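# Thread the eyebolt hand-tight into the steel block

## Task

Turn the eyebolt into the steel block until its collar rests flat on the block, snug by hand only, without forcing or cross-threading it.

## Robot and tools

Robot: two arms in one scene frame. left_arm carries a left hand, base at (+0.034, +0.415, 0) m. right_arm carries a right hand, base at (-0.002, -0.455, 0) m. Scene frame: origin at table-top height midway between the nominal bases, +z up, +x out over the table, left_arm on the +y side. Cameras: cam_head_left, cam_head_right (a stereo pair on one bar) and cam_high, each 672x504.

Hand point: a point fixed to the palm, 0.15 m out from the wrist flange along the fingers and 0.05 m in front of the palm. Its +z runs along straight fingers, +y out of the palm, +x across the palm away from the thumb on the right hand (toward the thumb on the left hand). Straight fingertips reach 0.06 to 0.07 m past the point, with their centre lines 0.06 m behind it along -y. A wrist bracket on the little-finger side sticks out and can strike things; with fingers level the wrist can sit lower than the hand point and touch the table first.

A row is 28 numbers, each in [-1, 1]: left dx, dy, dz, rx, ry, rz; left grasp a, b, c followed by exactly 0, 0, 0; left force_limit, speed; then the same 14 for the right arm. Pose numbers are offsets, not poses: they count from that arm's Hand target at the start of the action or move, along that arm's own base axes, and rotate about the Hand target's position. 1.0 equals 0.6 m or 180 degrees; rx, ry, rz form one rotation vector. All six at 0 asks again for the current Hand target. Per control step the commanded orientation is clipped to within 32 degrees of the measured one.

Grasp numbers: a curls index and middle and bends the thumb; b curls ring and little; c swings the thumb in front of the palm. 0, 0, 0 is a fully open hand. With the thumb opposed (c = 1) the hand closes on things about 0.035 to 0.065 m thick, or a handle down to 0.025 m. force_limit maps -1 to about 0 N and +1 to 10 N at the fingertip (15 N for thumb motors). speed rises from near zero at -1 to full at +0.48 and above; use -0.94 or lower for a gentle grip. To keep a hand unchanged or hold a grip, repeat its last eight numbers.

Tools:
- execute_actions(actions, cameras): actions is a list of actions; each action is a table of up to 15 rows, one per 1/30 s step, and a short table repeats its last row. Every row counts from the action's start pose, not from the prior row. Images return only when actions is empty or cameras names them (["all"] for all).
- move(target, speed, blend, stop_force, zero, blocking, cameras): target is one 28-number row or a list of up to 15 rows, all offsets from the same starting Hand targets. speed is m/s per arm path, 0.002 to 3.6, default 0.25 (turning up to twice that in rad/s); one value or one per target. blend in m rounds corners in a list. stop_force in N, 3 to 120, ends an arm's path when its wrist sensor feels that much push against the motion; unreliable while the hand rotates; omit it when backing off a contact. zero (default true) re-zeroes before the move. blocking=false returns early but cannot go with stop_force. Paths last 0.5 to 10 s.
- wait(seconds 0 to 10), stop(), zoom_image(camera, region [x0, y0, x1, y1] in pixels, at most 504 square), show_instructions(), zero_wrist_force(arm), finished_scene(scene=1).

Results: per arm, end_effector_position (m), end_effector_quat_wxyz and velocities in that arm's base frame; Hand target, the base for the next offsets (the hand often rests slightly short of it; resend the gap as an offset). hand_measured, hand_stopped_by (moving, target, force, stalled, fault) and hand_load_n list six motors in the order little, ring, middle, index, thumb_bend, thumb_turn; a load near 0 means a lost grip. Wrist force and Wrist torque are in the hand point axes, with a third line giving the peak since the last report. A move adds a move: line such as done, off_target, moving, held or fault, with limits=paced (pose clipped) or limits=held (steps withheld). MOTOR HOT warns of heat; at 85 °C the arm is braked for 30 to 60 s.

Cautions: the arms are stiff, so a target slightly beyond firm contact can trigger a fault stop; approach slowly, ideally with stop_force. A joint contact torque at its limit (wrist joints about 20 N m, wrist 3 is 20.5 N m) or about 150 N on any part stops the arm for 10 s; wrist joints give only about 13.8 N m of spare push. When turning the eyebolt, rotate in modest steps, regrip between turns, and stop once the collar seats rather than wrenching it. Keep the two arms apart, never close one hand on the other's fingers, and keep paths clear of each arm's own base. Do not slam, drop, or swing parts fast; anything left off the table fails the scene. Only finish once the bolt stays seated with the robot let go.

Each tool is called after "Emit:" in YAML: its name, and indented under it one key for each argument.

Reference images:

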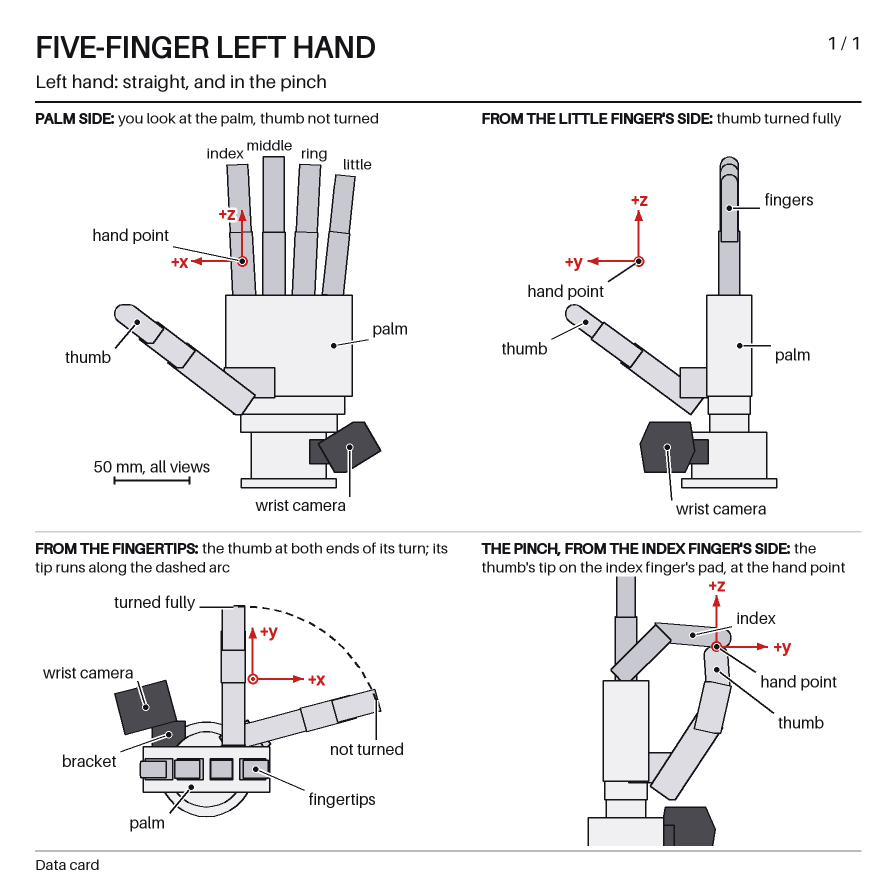

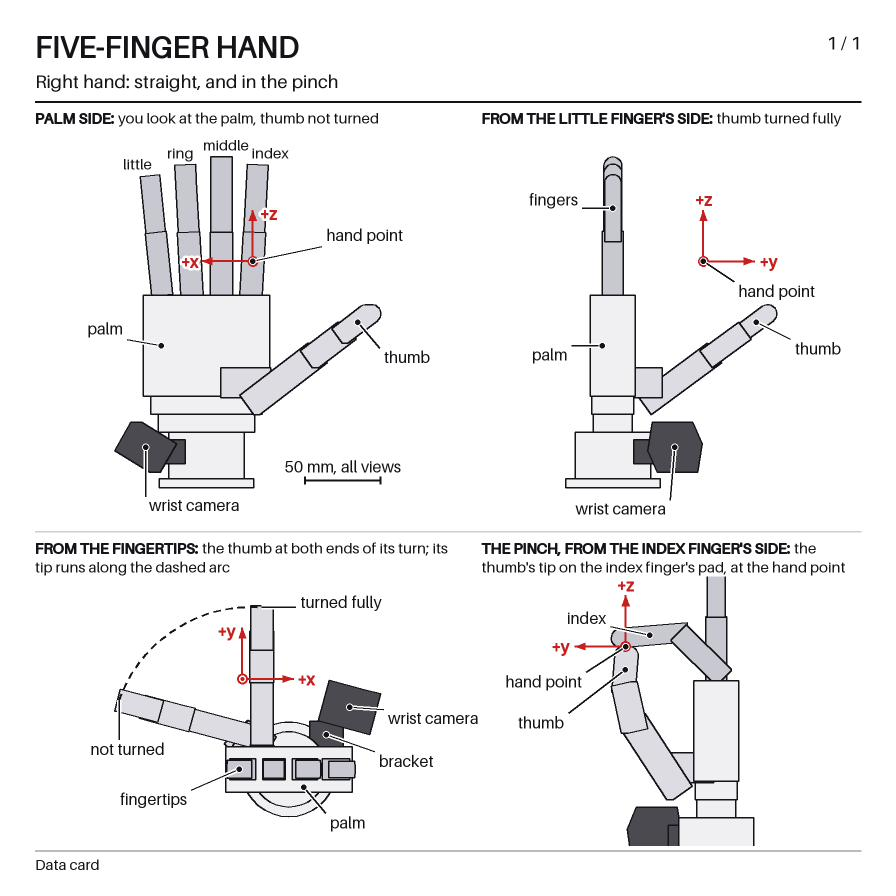

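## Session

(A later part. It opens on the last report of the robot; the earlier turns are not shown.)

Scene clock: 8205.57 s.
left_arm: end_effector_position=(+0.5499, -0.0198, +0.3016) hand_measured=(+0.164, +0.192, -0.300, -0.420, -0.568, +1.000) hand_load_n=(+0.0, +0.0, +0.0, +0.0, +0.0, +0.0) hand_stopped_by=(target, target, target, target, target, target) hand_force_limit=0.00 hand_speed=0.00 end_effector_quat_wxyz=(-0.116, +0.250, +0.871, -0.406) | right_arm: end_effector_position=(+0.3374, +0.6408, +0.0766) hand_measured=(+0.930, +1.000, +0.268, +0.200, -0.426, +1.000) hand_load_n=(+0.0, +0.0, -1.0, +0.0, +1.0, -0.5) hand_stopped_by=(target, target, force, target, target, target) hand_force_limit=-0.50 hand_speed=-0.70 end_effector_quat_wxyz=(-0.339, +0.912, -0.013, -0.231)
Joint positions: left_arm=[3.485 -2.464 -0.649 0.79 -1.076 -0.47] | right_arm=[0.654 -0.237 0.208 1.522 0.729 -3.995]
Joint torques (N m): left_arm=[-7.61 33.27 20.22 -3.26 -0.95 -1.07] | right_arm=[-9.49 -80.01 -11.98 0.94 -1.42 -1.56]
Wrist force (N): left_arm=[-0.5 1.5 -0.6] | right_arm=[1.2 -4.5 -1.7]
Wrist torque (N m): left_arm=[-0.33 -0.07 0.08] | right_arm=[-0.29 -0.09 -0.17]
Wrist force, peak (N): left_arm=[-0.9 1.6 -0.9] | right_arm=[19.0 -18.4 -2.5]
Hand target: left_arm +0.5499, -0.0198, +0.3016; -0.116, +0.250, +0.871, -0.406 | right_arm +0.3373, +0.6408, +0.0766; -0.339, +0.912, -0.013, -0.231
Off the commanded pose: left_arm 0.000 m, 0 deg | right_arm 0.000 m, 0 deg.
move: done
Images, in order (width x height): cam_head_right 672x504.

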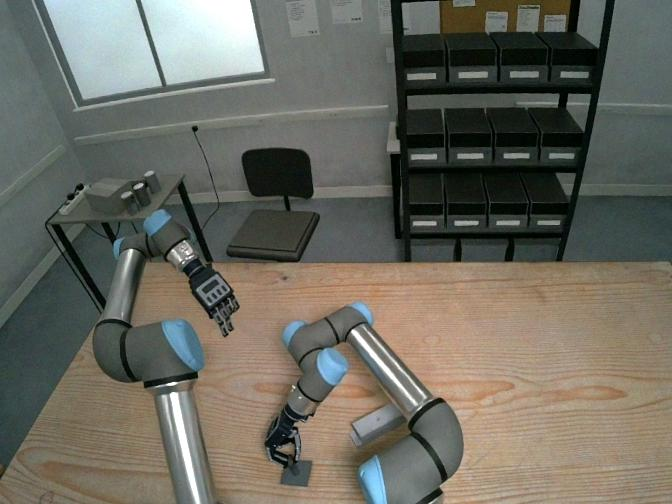

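Emit:
move:
  target:
    - [0,0,0,0,0,0,0.35,0.6,1,0,0,0,0.0,0,0.0,0.0,0.0,0,0,0,0.45,1,1,0,0,0,-0.5,-0.3]
  speed: 0.03
  cameras: []

Emit:
move:
  target:
    - [0,0,0,0,0,0,0.35,0.6,1,0,0,0,0.0,0,0.0,0.0,0.1,0,0,0,0.45,1,1,0,0,0,-0.5,-0.3]
  speed: 0.08
  stop_force: 6
  cameras: ["all"]

Emit:
zoom_image:
  camera: "cam_head_right"
  region: [280, 446, 312, 478]

Scene clock: 8226.50 s.
left_arm: end_effector_position=(+0.5499, -0.0198, +0.3016) hand_measured=(+0.164, +0.192, -0.300, -0.420, -0.568, +1.000) hand_load_n=(+0.0, +0.0, +0.0, +0.0, +0.0, +0.0) hand_stopped_by=(target, target, target, target, target, target) hand_force_limit=0.00 hand_speed=0.00 end_effector_quat_wxyz=(-0.116, +0.250, +0.871, -0.406) | right_arm: end_effector_position=(+0.3373, +0.6408, +0.0766) hand_measured=(+0.954, +0.968, +0.000, -0.300, -0.612, +1.000) hand_load_n=(+0.0, +0.0, +0.0, +0.0, +0.0, +0.0) hand_stopped_by=(target, target, target, target, target, target) hand_force_limit=-0.50 hand_speed=-0.30 end_effector_quat_wxyz=(-0.339, +0.912, -0.013, -0.231)
Joint positions: left_arm=[3.485 -2.464 -0.649 0.79 -1.076 -0.47] | right_arm=[0.654 -0.237 0.207 1.522 0.729 -3.995]
Joint torques (N m): left_arm=[-7.97 34.46 18.67 -3.26 -0.66 -1.2] | right_arm=[11.19 -45.74 -23.13 5.02 -1.46 -1.59]
Wrist force (N): left_arm=[-0.7 1.3 -0.8] | right_arm=[0.1 -1.3 0.5]
Wrist torque (N m): left_arm=[-0.35 -0.05 0.07] | right_arm=[-0.21 -0.09 -0.11]
Wrist force, peak (N): left_arm=[-0.7 1.6 -1.0] | right_arm=[1.0 -5.5 -1.1]
Hand target: left_arm +0.5499, -0.0198, +0.3016; -0.116, +0.250, +0.871, -0.406 | right_arm +0.3373, +0.6408, +0.0766; -0.339, +0.912, -0.013, -0.231
Off the commanded pose: left_arm 0.000 m, 0 deg | right_arm 0.000 m, 0 deg.
move: done
No camera images: "cameras" was empty.

Scene clock: 8228.33 s.
left_arm: end_effector_position=(+0.5499, -0.0198, +0.3016) hand_measured=(+0.164, +0.192, -0.300, -0.420, -0.568, +1.000) hand_load_n=(+0.0, +0.0, +0.0, +0.0, +0.5, +0.0) hand_stopped_by=(target, target, target, target, target, target) hand_force_limit=0.00 hand_speed=0.00 end_effector_quat_wxyz=(-0.116, +0.250, +0.871, -0.406) | right_arm: end_effector_position=(+0.3367, +0.6400, +0.1364) hand_measured=(+0.954, +0.968, +0.000, -0.300, -0.612, +1.000) hand_load_n=(+0.0, +0.0, +0.0, +0.0, +0.0, +0.0) hand_stopped_by=(target, target, target, target, target, target) hand_force_limit=-0.50 hand_speed=-0.30 end_effector_quat_wxyz=(-0.346, +0.911, -0.017, -0.225)
Joint positions: left_arm=[3.485 -2.464 -0.649 0.79 -1.076 -0.47] | right_arm=[0.651 -0.231 0.035 1.661 0.724 -3.977]
Joint torques (N m): left_arm=[-7.62 33.73 19.68 -3.17 -0.78 -1.18] | right_arm=[9.99 -43.67 -26.51 -1.04 -0.41 -1.58]
Wrist force (N): left_arm=[-0.8 1.4 -0.7] | right_arm=[0.0 -1.2 0.1]
Wrist torque (N m): left_arm=[-0.35 -0.04 0.07] | right_arm=[-0.19 -0.06 -0.08]
Wrist force, peak (N): left_arm=[-1.0 1.4 -0.9] | right_arm=[-0.5 -1.8 -0.7]
Hand target: left_arm +0.5499, -0.0198, +0.3016; -0.116, +0.250, +0.871, -0.406 | right_arm +0.3373, +0.6408, +0.1366; -0.339, +0.912, -0.013, -0.231
Off the commanded pose: left_arm 0.000 m, 0 deg | right_arm 0.001 m, 1 deg.
elbow stopped short (right arm): the move would have taken joint 3 (elbow) straighter than the controller allows.
move: done

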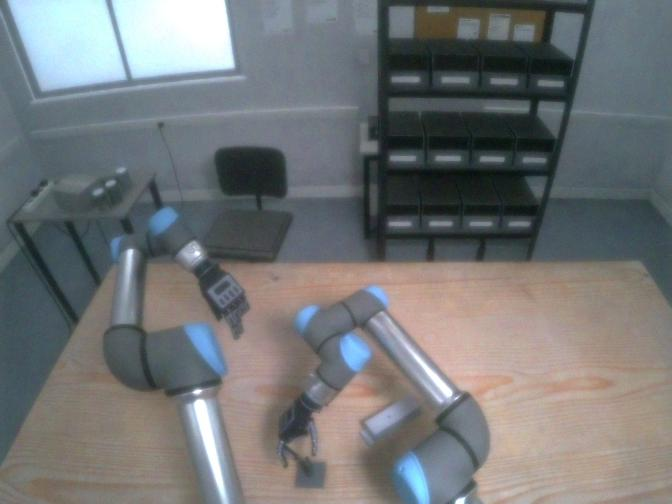

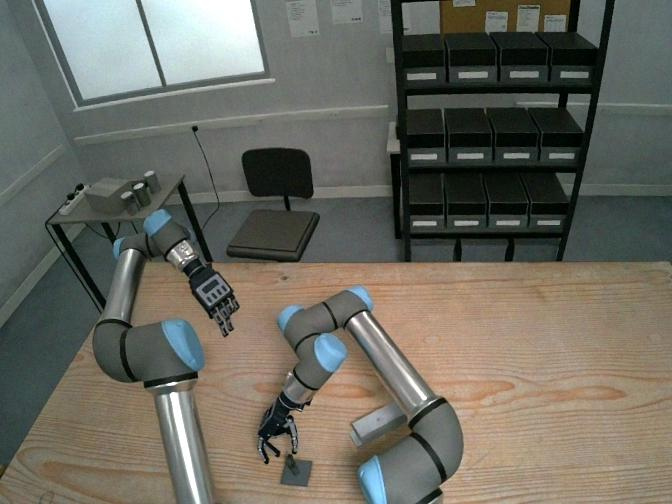

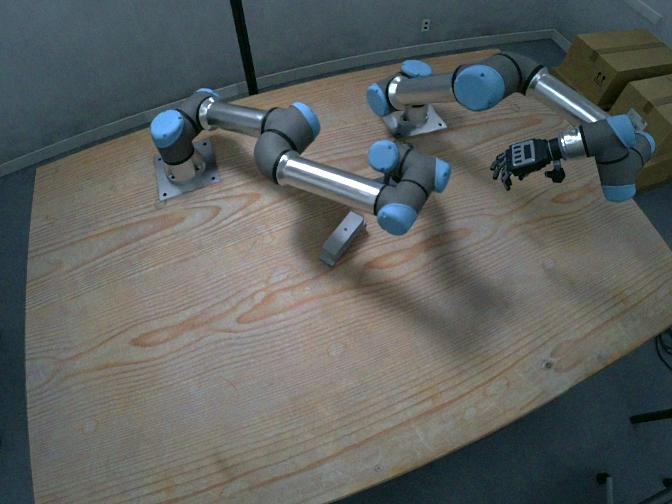

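Scaled by 15.750 from the camera's 672x504 image, which has a finer 960x720 frame.

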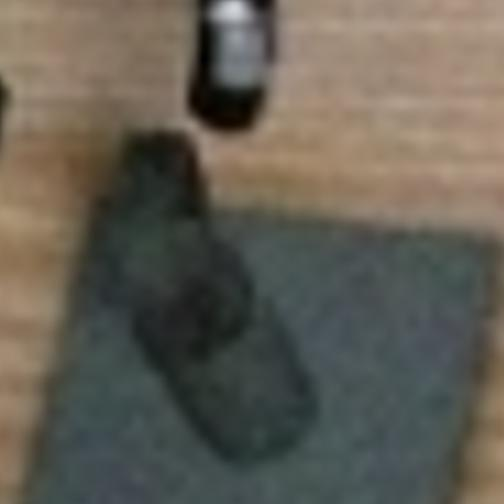

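Emit:
execute_actions:
  actions: []

Emit:
zoom_image:
  camera: "cam_head_right"
  region: [240, 370, 440, 500]

Emit:
zoom_image:
  camera: "cam_high"
  region: [280, 180, 440, 300]

Scene clock: 8339.23 s.
left_arm: end_effector_position=(+0.5499, -0.0198, +0.3016) hand_measured=(+0.164, +0.192, -0.300, -0.420, -0.568, +1.000) hand_load_n=(+0.0, +0.5, +0.0, +0.0, +0.0, +0.0) hand_stopped_by=(target, target, target, target, target, target) hand_force_limit=0.00 hand_speed=0.00 end_effector_quat_wxyz=(-0.116, +0.250, +0.871, -0.406) | right_arm: end_effector_position=(+0.3366, +0.6400, +0.1364) hand_measured=(+0.954, +0.968, +0.000, -0.300, -0.612, +1.000) hand_load_n=(+0.0, +0.0, +0.0, +0.0, +0.0, +0.0) hand_stopped_by=(target, target, target, target, target, target) hand_force_limit=-0.50 hand_speed=-0.30 end_effector_quat_wxyz=(-0.346, +0.911, -0.017, -0.225)
Joint positions: left_arm=[3.485 -2.464 -0.649 0.79 -1.076 -0.47] | right_arm=[0.651 -0.231 0.035 1.661 0.724 -3.977]
Joint velocities: within noise
Joint torques (N m): left_arm=[-7.95 33.78 18.82 -3.15 -1.06 -1.23] | right_arm=[10.4 -43.65 -27.45 -0.91 -0.34 -1.37]
Wrist force (N): left_arm=[-0.8 1.4 -0.8] | right_arm=[0.1 -1.2 0.2]
Wrist torque (N m): left_arm=[-0.34 -0.03 0.06] | right_arm=[-0.19 -0.08 -0.07]
Wrist force, peak (N): left_arm=[-0.7 1.6 -0.7] | right_arm=[0.1 -1.3 0.1]
Hand target: left_arm +0.5499, -0.0198, +0.3016; -0.116, +0.250, +0.871, -0.406 | right_arm +0.3373, +0.6408, +0.1366; -0.339, +0.912, -0.013, -0.231
Off the commanded pose: left_arm 0.000 m, 0 deg | right_arm 0.001 m, 1 deg.

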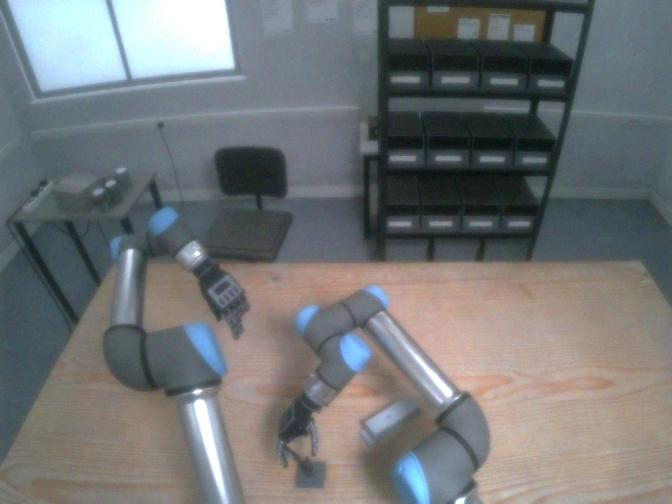

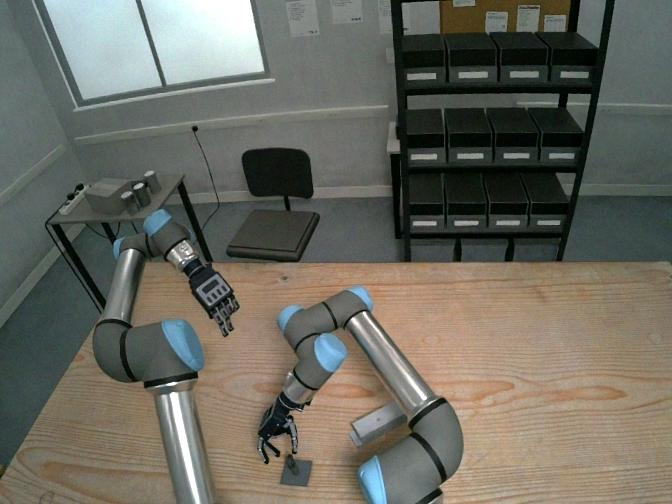

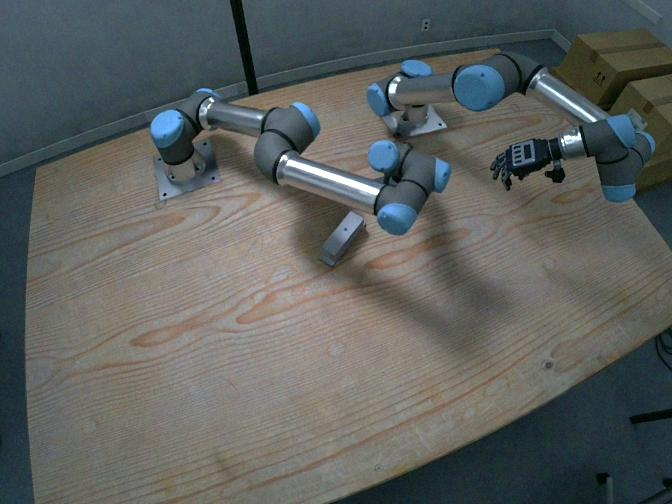

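Scaled by 2.520 from the camera's 672x504 image, which has a finer 960x720 frame.

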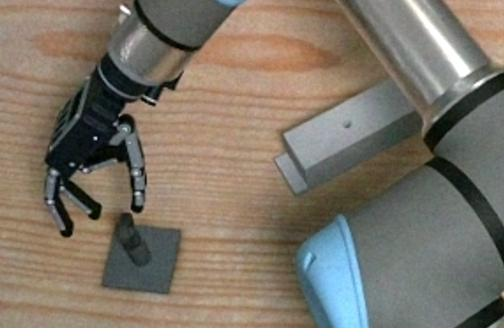

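Scaled by 3.150 from the camera's 672x504 image, which has a finer 960x720 frame.

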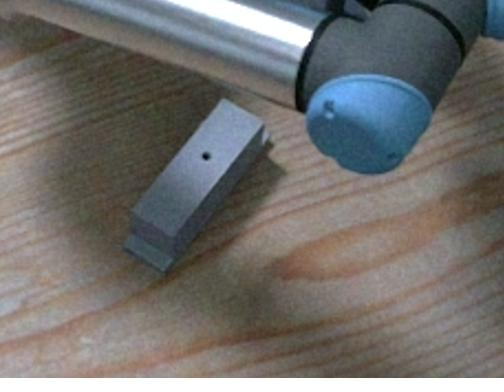

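Emit:
move:
  target: [0,0,0,0,0,0,0.35,0.6,1,0,0,0,0.0,0,0.0028,0.0015,0.0223,0.080,-0.1317,-0.0164,0.45,1,1,0,0,0,-0.5,-0.3]
  speed: 0.05
  cameras: ["all"]

Emit:
zoom_image:
  camera: "cam_head_right"
  region: [250, 390, 350, 490]

Emit:
zoom_image:
  camera: "cam_head_left"
  region: [260, 390, 360, 490]

Scene clock: 8567.03 s.
left_arm: end_effector_position=(+0.5499, -0.0198, +0.3016) hand_measured=(+0.164, +0.192, -0.300, -0.420, -0.568, +1.000) hand_load_n=(+0.0, +0.0, +0.0, +0.0, +0.0, +0.0) hand_stopped_by=(target, target, target, target, target, target) hand_force_limit=0.00 hand_speed=0.00 end_effector_quat_wxyz=(-0.116, +0.250, +0.871, -0.406) | right_arm: end_effector_position=(+0.3390, +0.6417, +0.1502) hand_measured=(+0.954, +0.968, +0.000, -0.300, -0.612, +1.000) hand_load_n=(+0.0, +0.0, +0.0, +0.0, +0.0, +0.0) hand_stopped_by=(target, target, target, target, target, target) hand_force_limit=-0.50 hand_speed=-0.30 end_effector_quat_wxyz=(-0.451, +0.890, +0.062, -0.030)
Joint positions: left_arm=[3.485 -2.464 -0.649 0.79 -1.076 -0.47] | right_arm=[0.671 -0.785 0.937 0.813 0.804 -3.93]
Joint torques (N m): left_arm=[-8.68 33.79 18.09 -3.07 -0.9 -1.26] | right_arm=[5.05 -34.85 -27.46 3.87 -1.7 1.51]
Wrist force (N): left_arm=[-0.7 1.3 -0.6] | right_arm=[0.0 -1.2 0.6]
Wrist torque (N m): left_arm=[-0.36 -0.04 0.07] | right_arm=[-0.22 -0.07 -0.10]
Wrist force, peak (N): left_arm=[-0.9 1.6 -0.9] | right_arm=[-0.1 -1.5 0.6]
Hand target: left_arm +0.5499, -0.0198, +0.3016; -0.116, +0.250, +0.871, -0.406 | right_arm +0.3390, +0.6417, +0.1500; -0.451, +0.890, +0.062, -0.030
Off the commanded pose: left_arm 0.000 m, 0 deg | right_arm 0.000 m, 0 deg.
move: done

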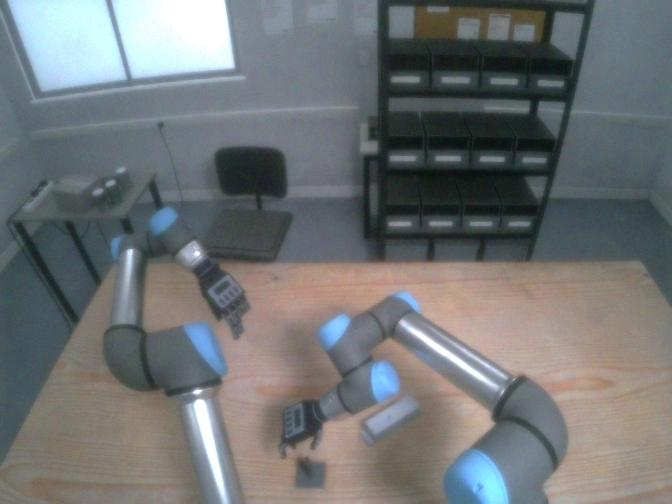

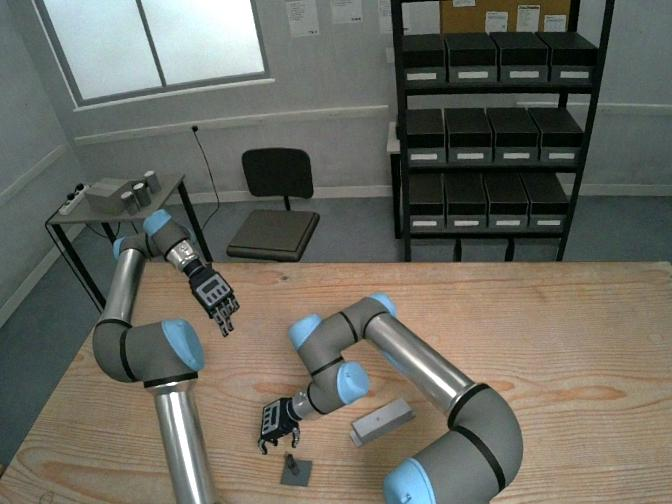

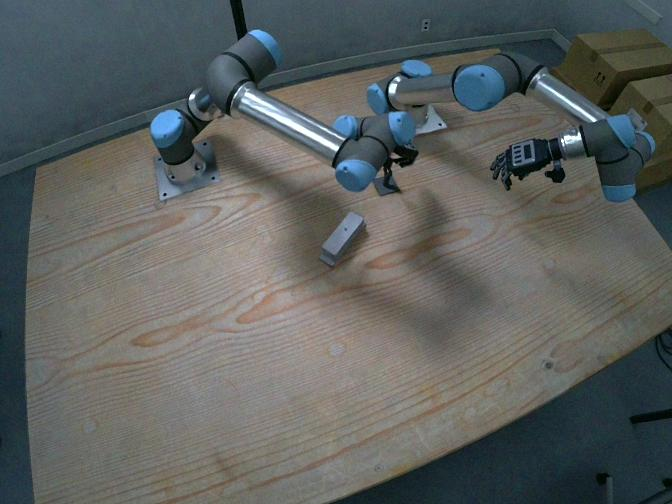

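Scaled by 5.040 from the camera's 672x504 image, which has a finer 960x720 frame.

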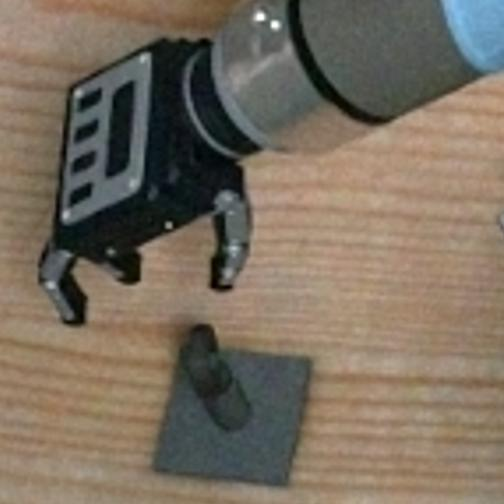

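Scaled by 5.040 from the camera's 672x504 image, which has a finer 960x720 frame.

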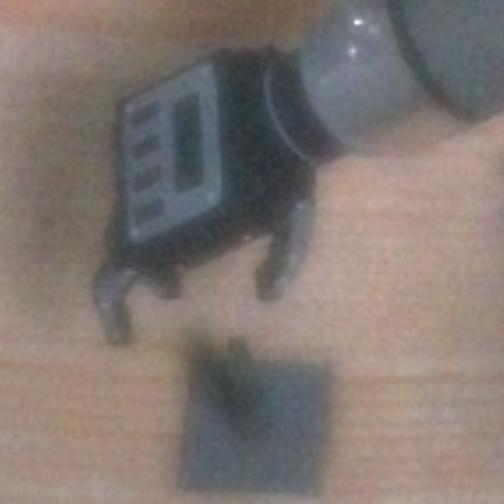

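Emit:
move:
  target: [0,0,0,0,0,0,0.35,0.6,1,0,0,0,0.0,0,0,0,-0.0917,0,0,0,0.45,1,1,0,0,0,-0.5,-0.3]
  speed: 0.04
  stop_force: 4
  cameras: ["cam_head_right","cam_head_left","cam_high"]

Emit:
zoom_image:
  camera: "cam_head_right"
  region: [260, 420, 330, 490]

Emit:
zoom_image:
  camera: "cam_high"
  region: [350, 130, 420, 200]

Scene clock: 8597.10 s.
left_arm: end_effector_position=(+0.5499, -0.0198, +0.3016) hand_measured=(+0.164, +0.192, -0.300, -0.420, -0.568, +1.000) hand_load_n=(+0.0, +0.0, +0.0, +0.0, +0.0, +0.0) hand_stopped_by=(target, target, target, target, target, target) hand_force_limit=0.00 hand_speed=0.00 end_effector_quat_wxyz=(-0.116, +0.250, +0.871, -0.406) | right_arm: end_effector_position=(+0.3390, +0.6417, +0.0950) hand_measured=(+0.954, +0.968, +0.000, -0.300, -0.612, +1.000) hand_load_n=(+0.0, +0.0, +0.0, +0.0, +0.0, +0.0) hand_stopped_by=(target, target, target, target, target, target) hand_force_limit=-0.50 hand_speed=-0.30 end_effector_quat_wxyz=(-0.451, +0.890, +0.062, -0.030)
Joint positions: left_arm=[3.485 -2.464 -0.649 0.79 -1.076 -0.47] | right_arm=[0.671 -0.752 1.022 0.695 0.804 -3.93]
Joint torques (N m): left_arm=[-7.75 33.67 18.77 -3.2 -0.83 -1.03] | right_arm=[-11.32 -72.61 -27.76 3.98 -1.74 1.7]
Wrist force (N): left_arm=[-0.8 1.4 -0.8] | right_arm=[0.1 -1.3 0.6]
Wrist torque (N m): left_arm=[-0.33 -0.05 0.07] | right_arm=[-0.23 -0.03 -0.10]
Wrist force, peak (N): left_arm=[-1.0 1.5 -0.7] | right_arm=[0.1 -2.0 0.0]
Hand target: left_arm +0.5499, -0.0198, +0.3016; -0.116, +0.250, +0.871, -0.406 | right_arm +0.3390, +0.6417, +0.0950; -0.451, +0.890, +0.062, -0.030
Off the commanded pose: left_arm 0.000 m, 0 deg | right_arm 0.000 m, 0 deg.
move: done

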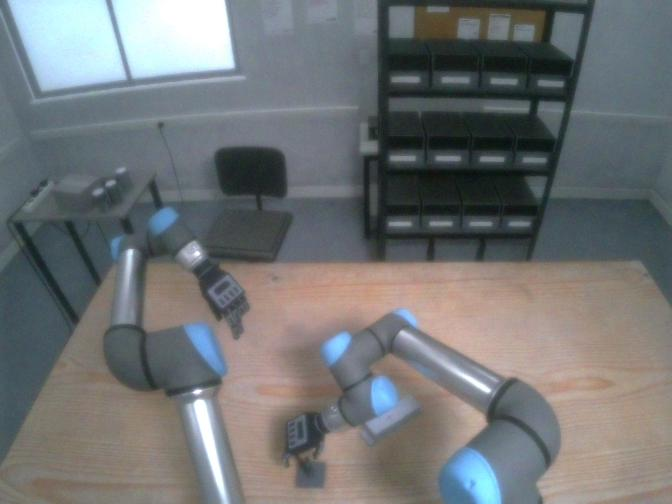

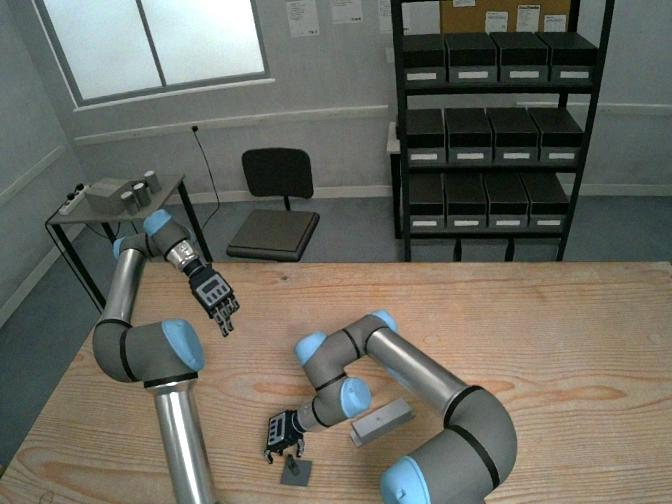

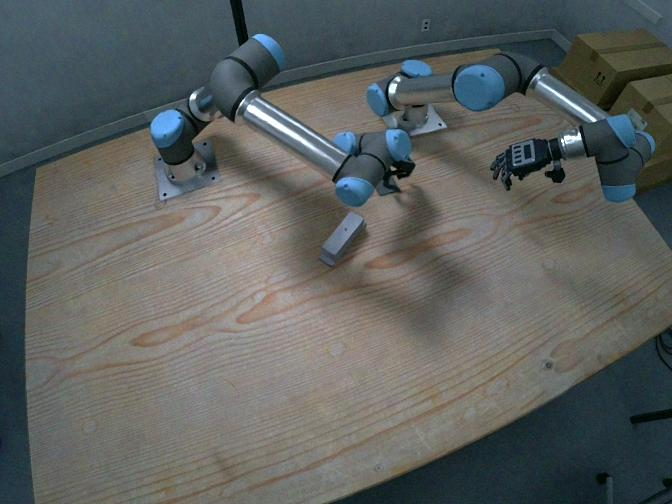

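Scaled by 7.200 from the camera's 672x504 image, which has a finer 960x720 frame.

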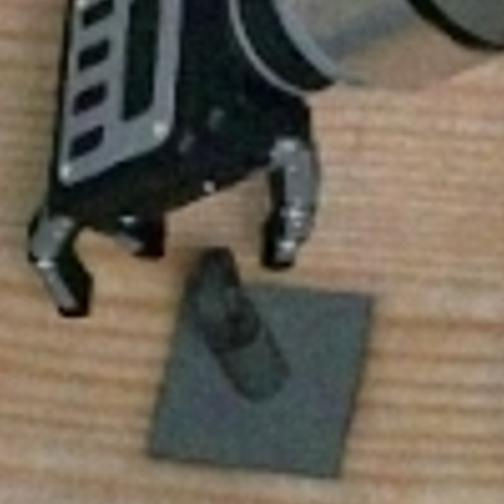

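Scaled by 7.200 from the camera's 672x504 image, which has a finer 960x720 frame.

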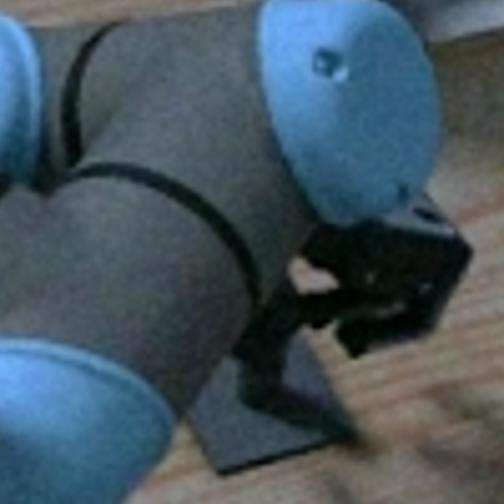

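Emit:
move:
  target: [0,0,0,0,0,0,0.35,0.6,1,0,0,0,0.0,0,0,0,-0.0267,0,0,0,0.45,1,1,0,0,0,-0.5,-0.3]
  speed: 0.03
  stop_force: 4
  cameras: ["cam_head_right","cam_head_left","cam_high"]

Emit:
zoom_image:
  camera: "cam_head_right"
  region: [265, 430, 325, 490]

Emit:
zoom_image:
  camera: "cam_head_left"
  region: [275, 430, 335, 490]

Scene clock: 8621.60 s.
left_arm: end_effector_position=(+0.5499, -0.0198, +0.3016) hand_measured=(+0.164, +0.192, -0.300, -0.420, -0.568, +1.000) hand_load_n=(+0.0, +0.0, +0.0, -0.5, +0.0, +0.0) hand_stopped_by=(target, target, target, target, target, target) hand_force_limit=0.00 hand_speed=0.00 end_effector_quat_wxyz=(-0.116, +0.250, +0.871, -0.406) | right_arm: end_effector_position=(+0.3390, +0.6417, +0.0790) hand_measured=(+0.954, +0.968, +0.000, -0.300, -0.612, +1.000) hand_load_n=(+0.0, +0.0, +0.0, +0.0, +0.0, +0.0) hand_stopped_by=(target, target, target, target, target, target) hand_force_limit=-0.50 hand_speed=-0.30 end_effector_quat_wxyz=(-0.451, +0.890, +0.062, -0.030)
Joint positions: left_arm=[3.485 -2.464 -0.649 0.79 -1.076 -0.47] | right_arm=[0.671 -0.74 1.042 0.663 0.804 -3.93]
Joint torques (N m): left_arm=[-8.2 34.61 18.99 -3.08 -0.98 -1.2] | right_arm=[-10.46 -73.12 -27.26 4.06 -0.94 -0.23]
Wrist force (N): left_arm=[-0.8 1.4 -0.6] | right_arm=[0.0 -1.3 0.6]
Wrist torque (N m): left_arm=[-0.35 -0.04 0.07] | right_arm=[-0.23 -0.02 -0.10]
Wrist force, peak (N): left_arm=[-0.9 1.6 -0.8] | right_arm=[0.0 -1.9 0.1]
Hand target: left_arm +0.5499, -0.0198, +0.3016; -0.116, +0.250, +0.871, -0.406 | right_arm +0.3390, +0.6417, +0.0790; -0.451, +0.890, +0.062, -0.030
Off the commanded pose: left_arm 0.000 m, 0 deg | right_arm 0.000 m, 0 deg.
move: done

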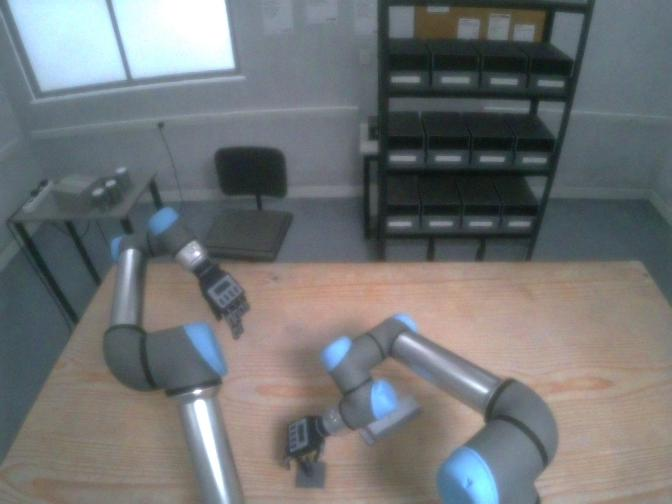

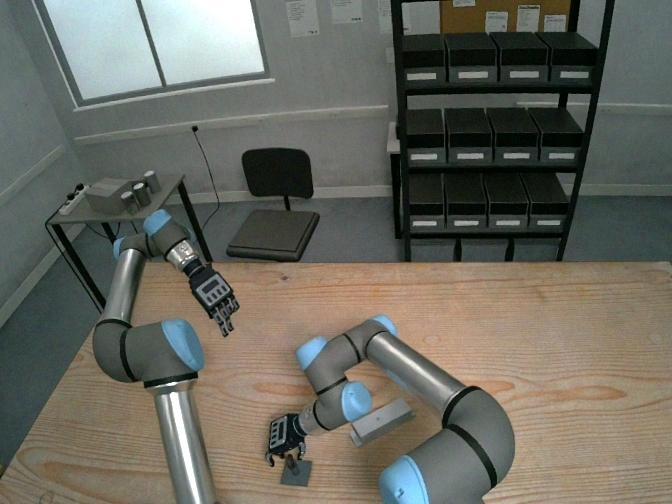

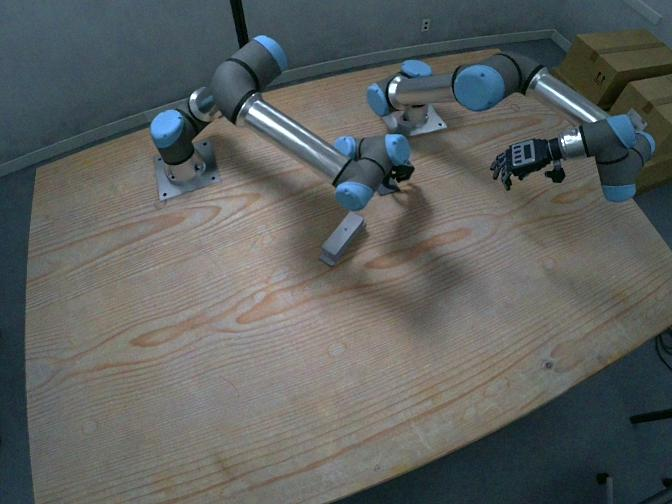

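Scaled by 8.400 from the camera's 672x504 image, which has a finer 960x720 frame.

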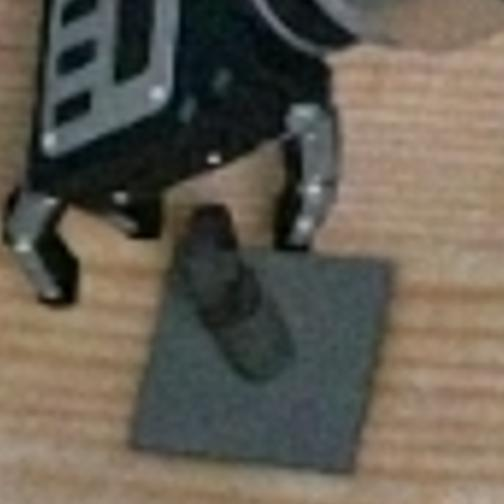

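Scaled by 8.400 from the camera's 672x504 image, which has a finer 960x720 frame.

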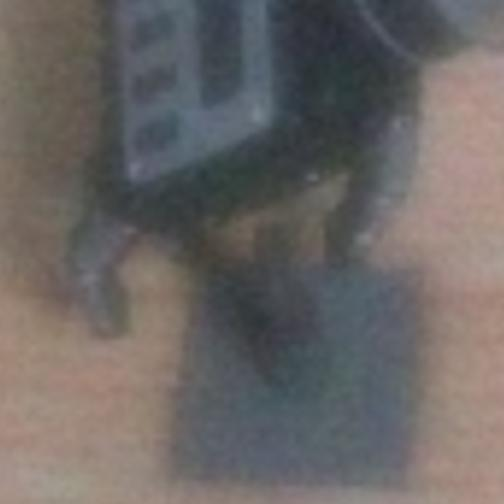

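Emit:
zoom_image:
  camera: "cam_head_right"
  region: [264, 440, 304, 480]

Emit:
zoom_image:
  camera: "cam_high"
  region: [370, 155, 420, 205]

Scaled by 12.600 from the camera's 672x504 image, which has a finer 960x720 frame.

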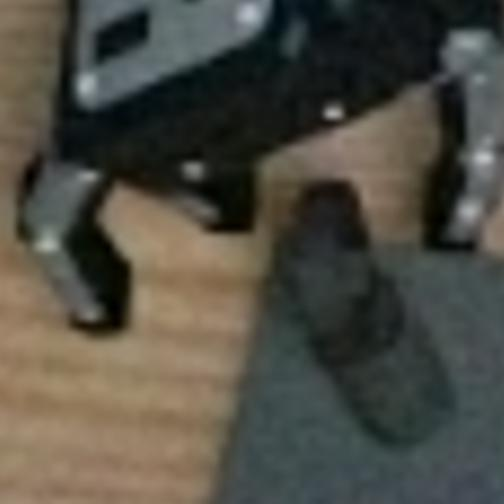

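Scaled by 10.080 from the camera's 672x504 image, which has a finer 960x720 frame.

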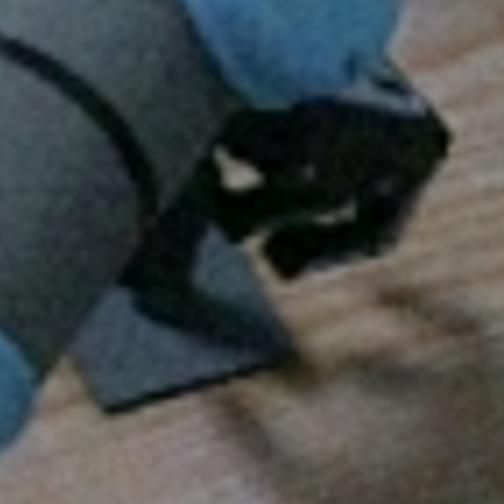

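Emit:
move:
  target: [0,0,0,0,0,0,0.35,0.6,1,0,0,0,0.0,0,-0.0197,-0.0122,-0.0083,0.0128,0.0689,0,0.45,1,1,0,0,0,-0.5,-0.3]
  speed: 0.03
  cameras: ["cam_head_right","cam_head_left","cam_high"]

Emit:
zoom_image:
  camera: "cam_head_right"
  region: [264, 440, 304, 480]

Emit:
zoom_image:
  camera: "cam_high"
  region: [370, 155, 420, 205]

Scene clock: 8965.57 s.
left_arm: end_effector_position=(+0.5499, -0.0198, +0.3016) hand_measured=(+0.164, +0.192, -0.300, -0.420, -0.568, +1.000) hand_load_n=(+0.0, +0.0, +0.0, +0.0, +0.0, +0.0) hand_stopped_by=(target, target, target, target, target, target) hand_force_limit=0.00 hand_speed=0.00 end_effector_quat_wxyz=(-0.116, +0.250, +0.871, -0.406) | right_arm: end_effector_position=(+0.3272, +0.6343, +0.0739) hand_measured=(+0.954, +0.968, +0.000, -0.300, -0.612, +1.000) hand_load_n=(+0.0, +0.0, +0.0, +0.0, +0.0, +0.0) hand_stopped_by=(target, target, target, target, target, target) hand_force_limit=-0.50 hand_speed=-0.30 end_effector_quat_wxyz=(-0.472, +0.872, +0.014, -0.125)
Joint positions: left_arm=[3.485 -2.464 -0.649 0.79 -1.076 -0.47] | right_arm=[0.623 -0.676 1.019 0.719 0.641 -3.861]
Joint torques (N m): left_arm=[-7.61 33.89 19.17 -3.16 -0.88 -1.22] | right_arm=[-0.83 -52.53 -23.22 2.8 0.21 -0.73]
Wrist force (N): left_arm=[-0.5 1.3 -0.6] | right_arm=[-0.2 -1.5 0.3]
Wrist torque (N m): left_arm=[-0.37 -0.07 0.08] | right_arm=[-0.25 -0.01 -0.13]
Wrist force, peak (N): left_arm=[-0.9 1.5 -0.7] | right_arm=[-0.3 -1.6 0.6]
Hand target: left_arm +0.5499, -0.0198, +0.3016; -0.116, +0.250, +0.871, -0.406 | right_arm +0.3272, +0.6344, +0.0740; -0.472, +0.872, +0.014, -0.125
Off the commanded pose: left_arm 0.000 m, 0 deg | right_arm 0.000 m, 0 deg.
move: done

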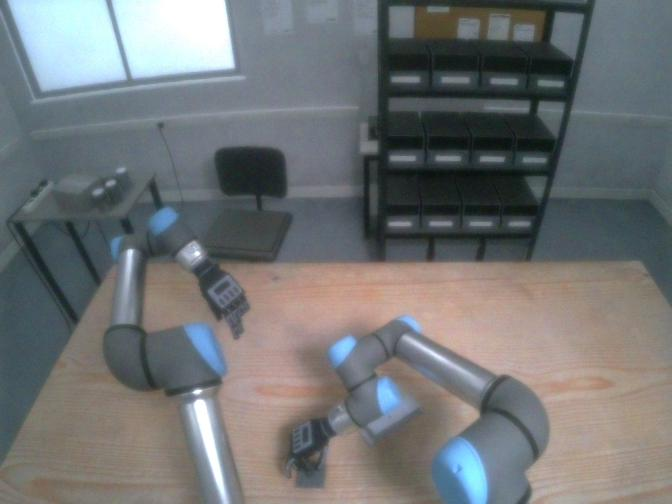

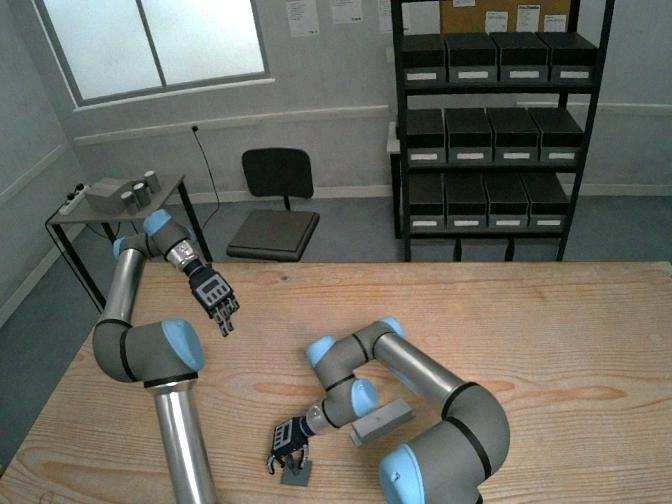

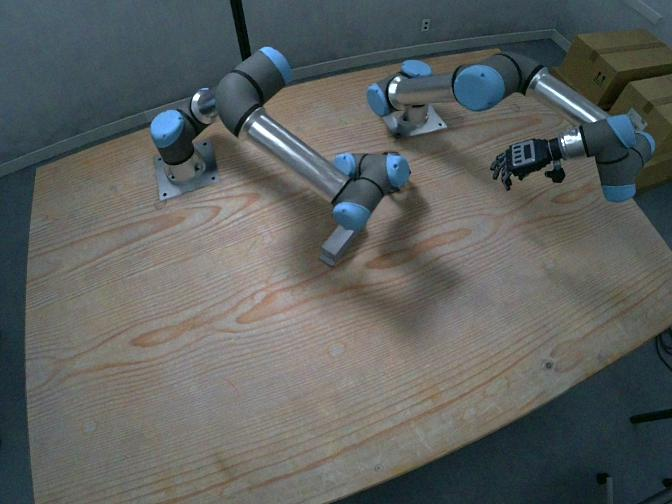

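Scaled by 12.600 from the camera's 672x504 image, which has a finer 960x720 frame.

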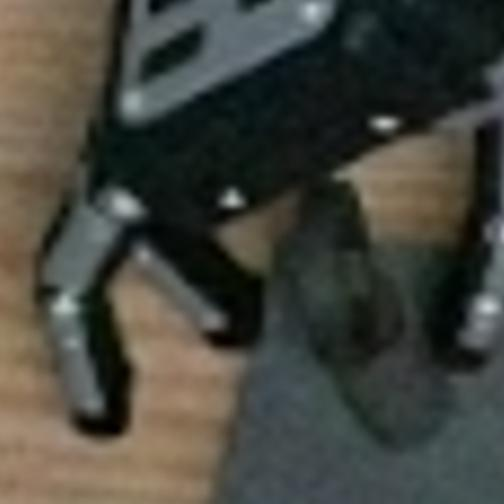

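Scaled by 10.080 from the camera's 672x504 image, which has a finer 960x720 frame.

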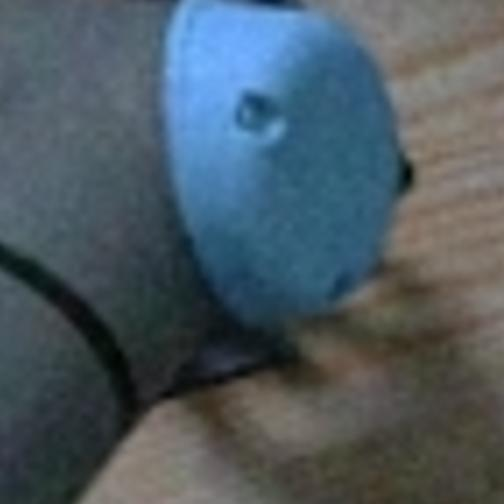

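Emit:
move:
  target: [0,0,0,0,0,0,0.35,0.6,1,0,0,0,0.0,0,0,0,0,0,0,0,0.86,1,1,0,0,0,-0.85,-0.9]
  cameras: ["cam_head_right"]

Emit:
zoom_image:
  camera: "cam_head_right"
  region: [264, 440, 304, 480]

Scene clock: 8981.27 s.
left_arm: end_effector_position=(+0.5499, -0.0198, +0.3016) hand_measured=(+0.164, +0.192, -0.300, -0.420, -0.568, +1.000) hand_load_n=(+0.0, +0.0, +0.5, +0.0, +0.0, +0.0) hand_stopped_by=(target, target, target, target, target, target) hand_force_limit=0.00 hand_speed=0.00 end_effector_quat_wxyz=(-0.116, +0.250, +0.871, -0.406) | right_arm: end_effector_position=(+0.3272, +0.6344, +0.0740) hand_measured=(+0.914, +1.000, +0.138, +0.296, -0.512, +1.000) hand_load_n=(+0.0, +0.0, +1.0, +0.5, +2.0, +0.0) hand_stopped_by=(target, target, force, force, force, target) hand_force_limit=-0.85 hand_speed=-0.90 end_effector_quat_wxyz=(-0.472, +0.872, +0.014, -0.125)
Joint positions: left_arm=[3.485 -2.464 -0.649 0.79 -1.076 -0.47] | right_arm=[0.624 -0.676 1.019 0.719 0.641 -3.861]
Joint torques (N m): left_arm=[-8.16 33.7 18.49 -3.16 -0.89 -1.13] | right_arm=[9.65 -74.98 -9.71 -0.77 0.2 -1.32]
Wrist force (N): left_arm=[-0.8 1.5 -0.6] | right_arm=[-0.4 -1.4 0.2]
Wrist torque (N m): left_arm=[-0.33 -0.03 0.06] | right_arm=[-0.26 0.00 -0.12]
Wrist force, peak (N): left_arm=[-1.0 1.4 -0.8] | right_arm=[-0.1 -1.7 1.2]
Hand target: left_arm +0.5499, -0.0198, +0.3016; -0.116, +0.250, +0.871, -0.406 | right_arm +0.3272, +0.6344, +0.0740; -0.472, +0.872, +0.014, -0.125
Off the commanded pose: left_arm 0.000 m, 0 deg | right_arm 0.000 m, 0 deg.
move: done
Images, in order (width x height): cam_head_right 672x504.

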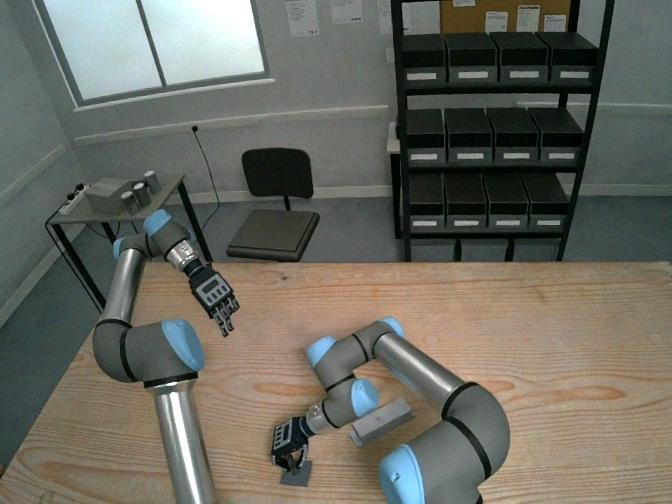

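Scaled by 12.600 from the camera's 672x504 image, which has a finer 960x720 frame.

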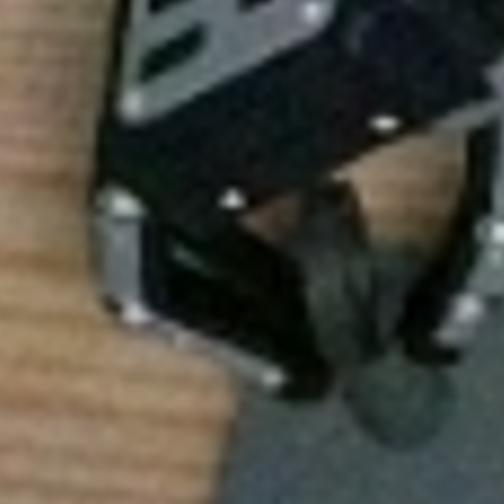

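Emit:
move:
  target:
    - [0,0,0,0,0,0,0.35,0.6,1,0,0,0,0.0,0,0,0,0,0,0,0,0.45,1,1,0,0,0,-0.85,-0.5]
    - [0,0,0,0,0,0,0.35,0.6,1,0,0,0,0.0,0,0,0,0.005,0,0,0,0.45,1,1,0,0,0,-0.85,-0.5]
    - [0,0,0,0,0,0,0.35,0.6,1,0,0,0,0.0,0,0,0,0.005,0,0,0,0.86,1,1,0,0,0,-0.85,-0.9]
  speed: 0.02
  cameras: ["cam_head_right"]

Emit:
zoom_image:
  camera: "cam_head_right"
  region: [264, 440, 304, 480]

Scene clock: 9015.60 s.
left_arm: end_effector_position=(+0.5499, -0.0198, +0.3016) hand_measured=(+0.164, +0.192, -0.300, -0.420, -0.568, +1.000) hand_load_n=(+0.0, +0.0, +0.0, +0.0, +0.0, +0.0) hand_stopped_by=(target, target, target, target, target, target) hand_force_limit=0.00 hand_speed=0.00 end_effector_quat_wxyz=(-0.116, +0.250, +0.871, -0.406) | right_arm: end_effector_position=(+0.3272, +0.6344, +0.0770) hand_measured=(+0.914, +1.000, +0.158, +0.304, -0.512, +1.000) hand_load_n=(+0.0, +0.0, +1.5, +1.5, +3.5, -1.0) hand_stopped_by=(target, target, force, force, force, target) hand_force_limit=-0.85 hand_speed=-0.90 end_effector_quat_wxyz=(-0.472, +0.872, +0.014, -0.125)
Joint positions: left_arm=[3.485 -2.464 -0.649 0.79 -1.076 -0.47] | right_arm=[0.624 -0.679 1.016 0.725 0.641 -3.861]
Joint torques (N m): left_arm=[-8.67 34.69 17.92 -3.04 -0.91 -1.08] | right_arm=[10.23 -36.84 -10.22 -1.23 0.13 -0.5]
Wrist force (N): left_arm=[-0.7 1.2 -0.7] | right_arm=[0.0 -2.2 0.9]
Wrist torque (N m): left_arm=[-0.37 -0.04 0.07] | right_arm=[-0.27 -0.02 -0.14]
Wrist force, peak (N): left_arm=[-1.1 1.5 -0.9] | right_arm=[0.0 -2.9 2.0]
Hand target: left_arm +0.5499, -0.0198, +0.3016; -0.116, +0.250, +0.871, -0.406 | right_arm +0.3272, +0.6344, +0.0770; -0.472, +0.872, +0.014, -0.125
Off the commanded pose: left_arm 0.000 m, 0 deg | right_arm 0.000 m, 0 deg.
move: done
Images, in order (width x height): cam_head_right 672x504.

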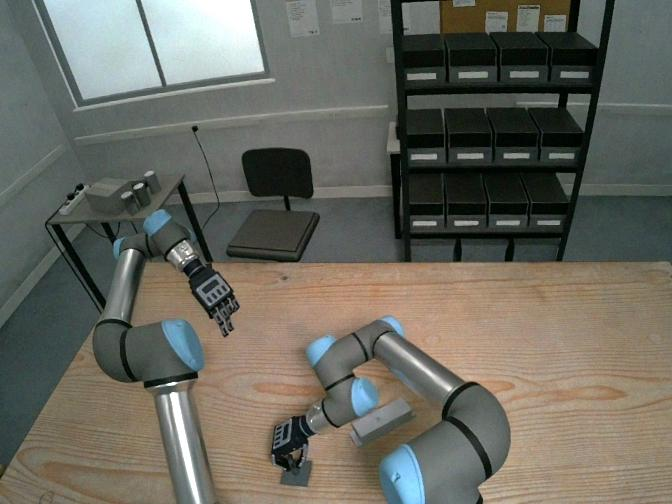

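Scaled by 12.600 from the camera's 672x504 image, which has a finer 960x720 frame.

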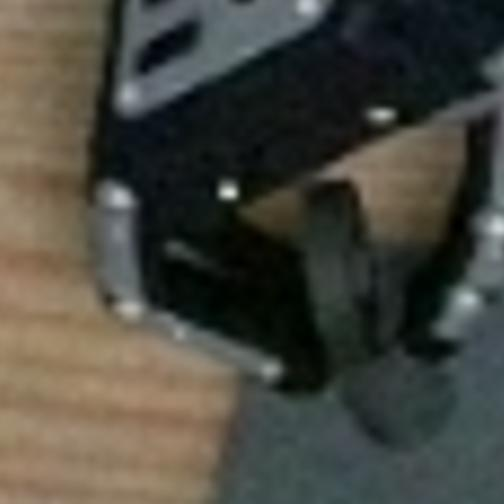

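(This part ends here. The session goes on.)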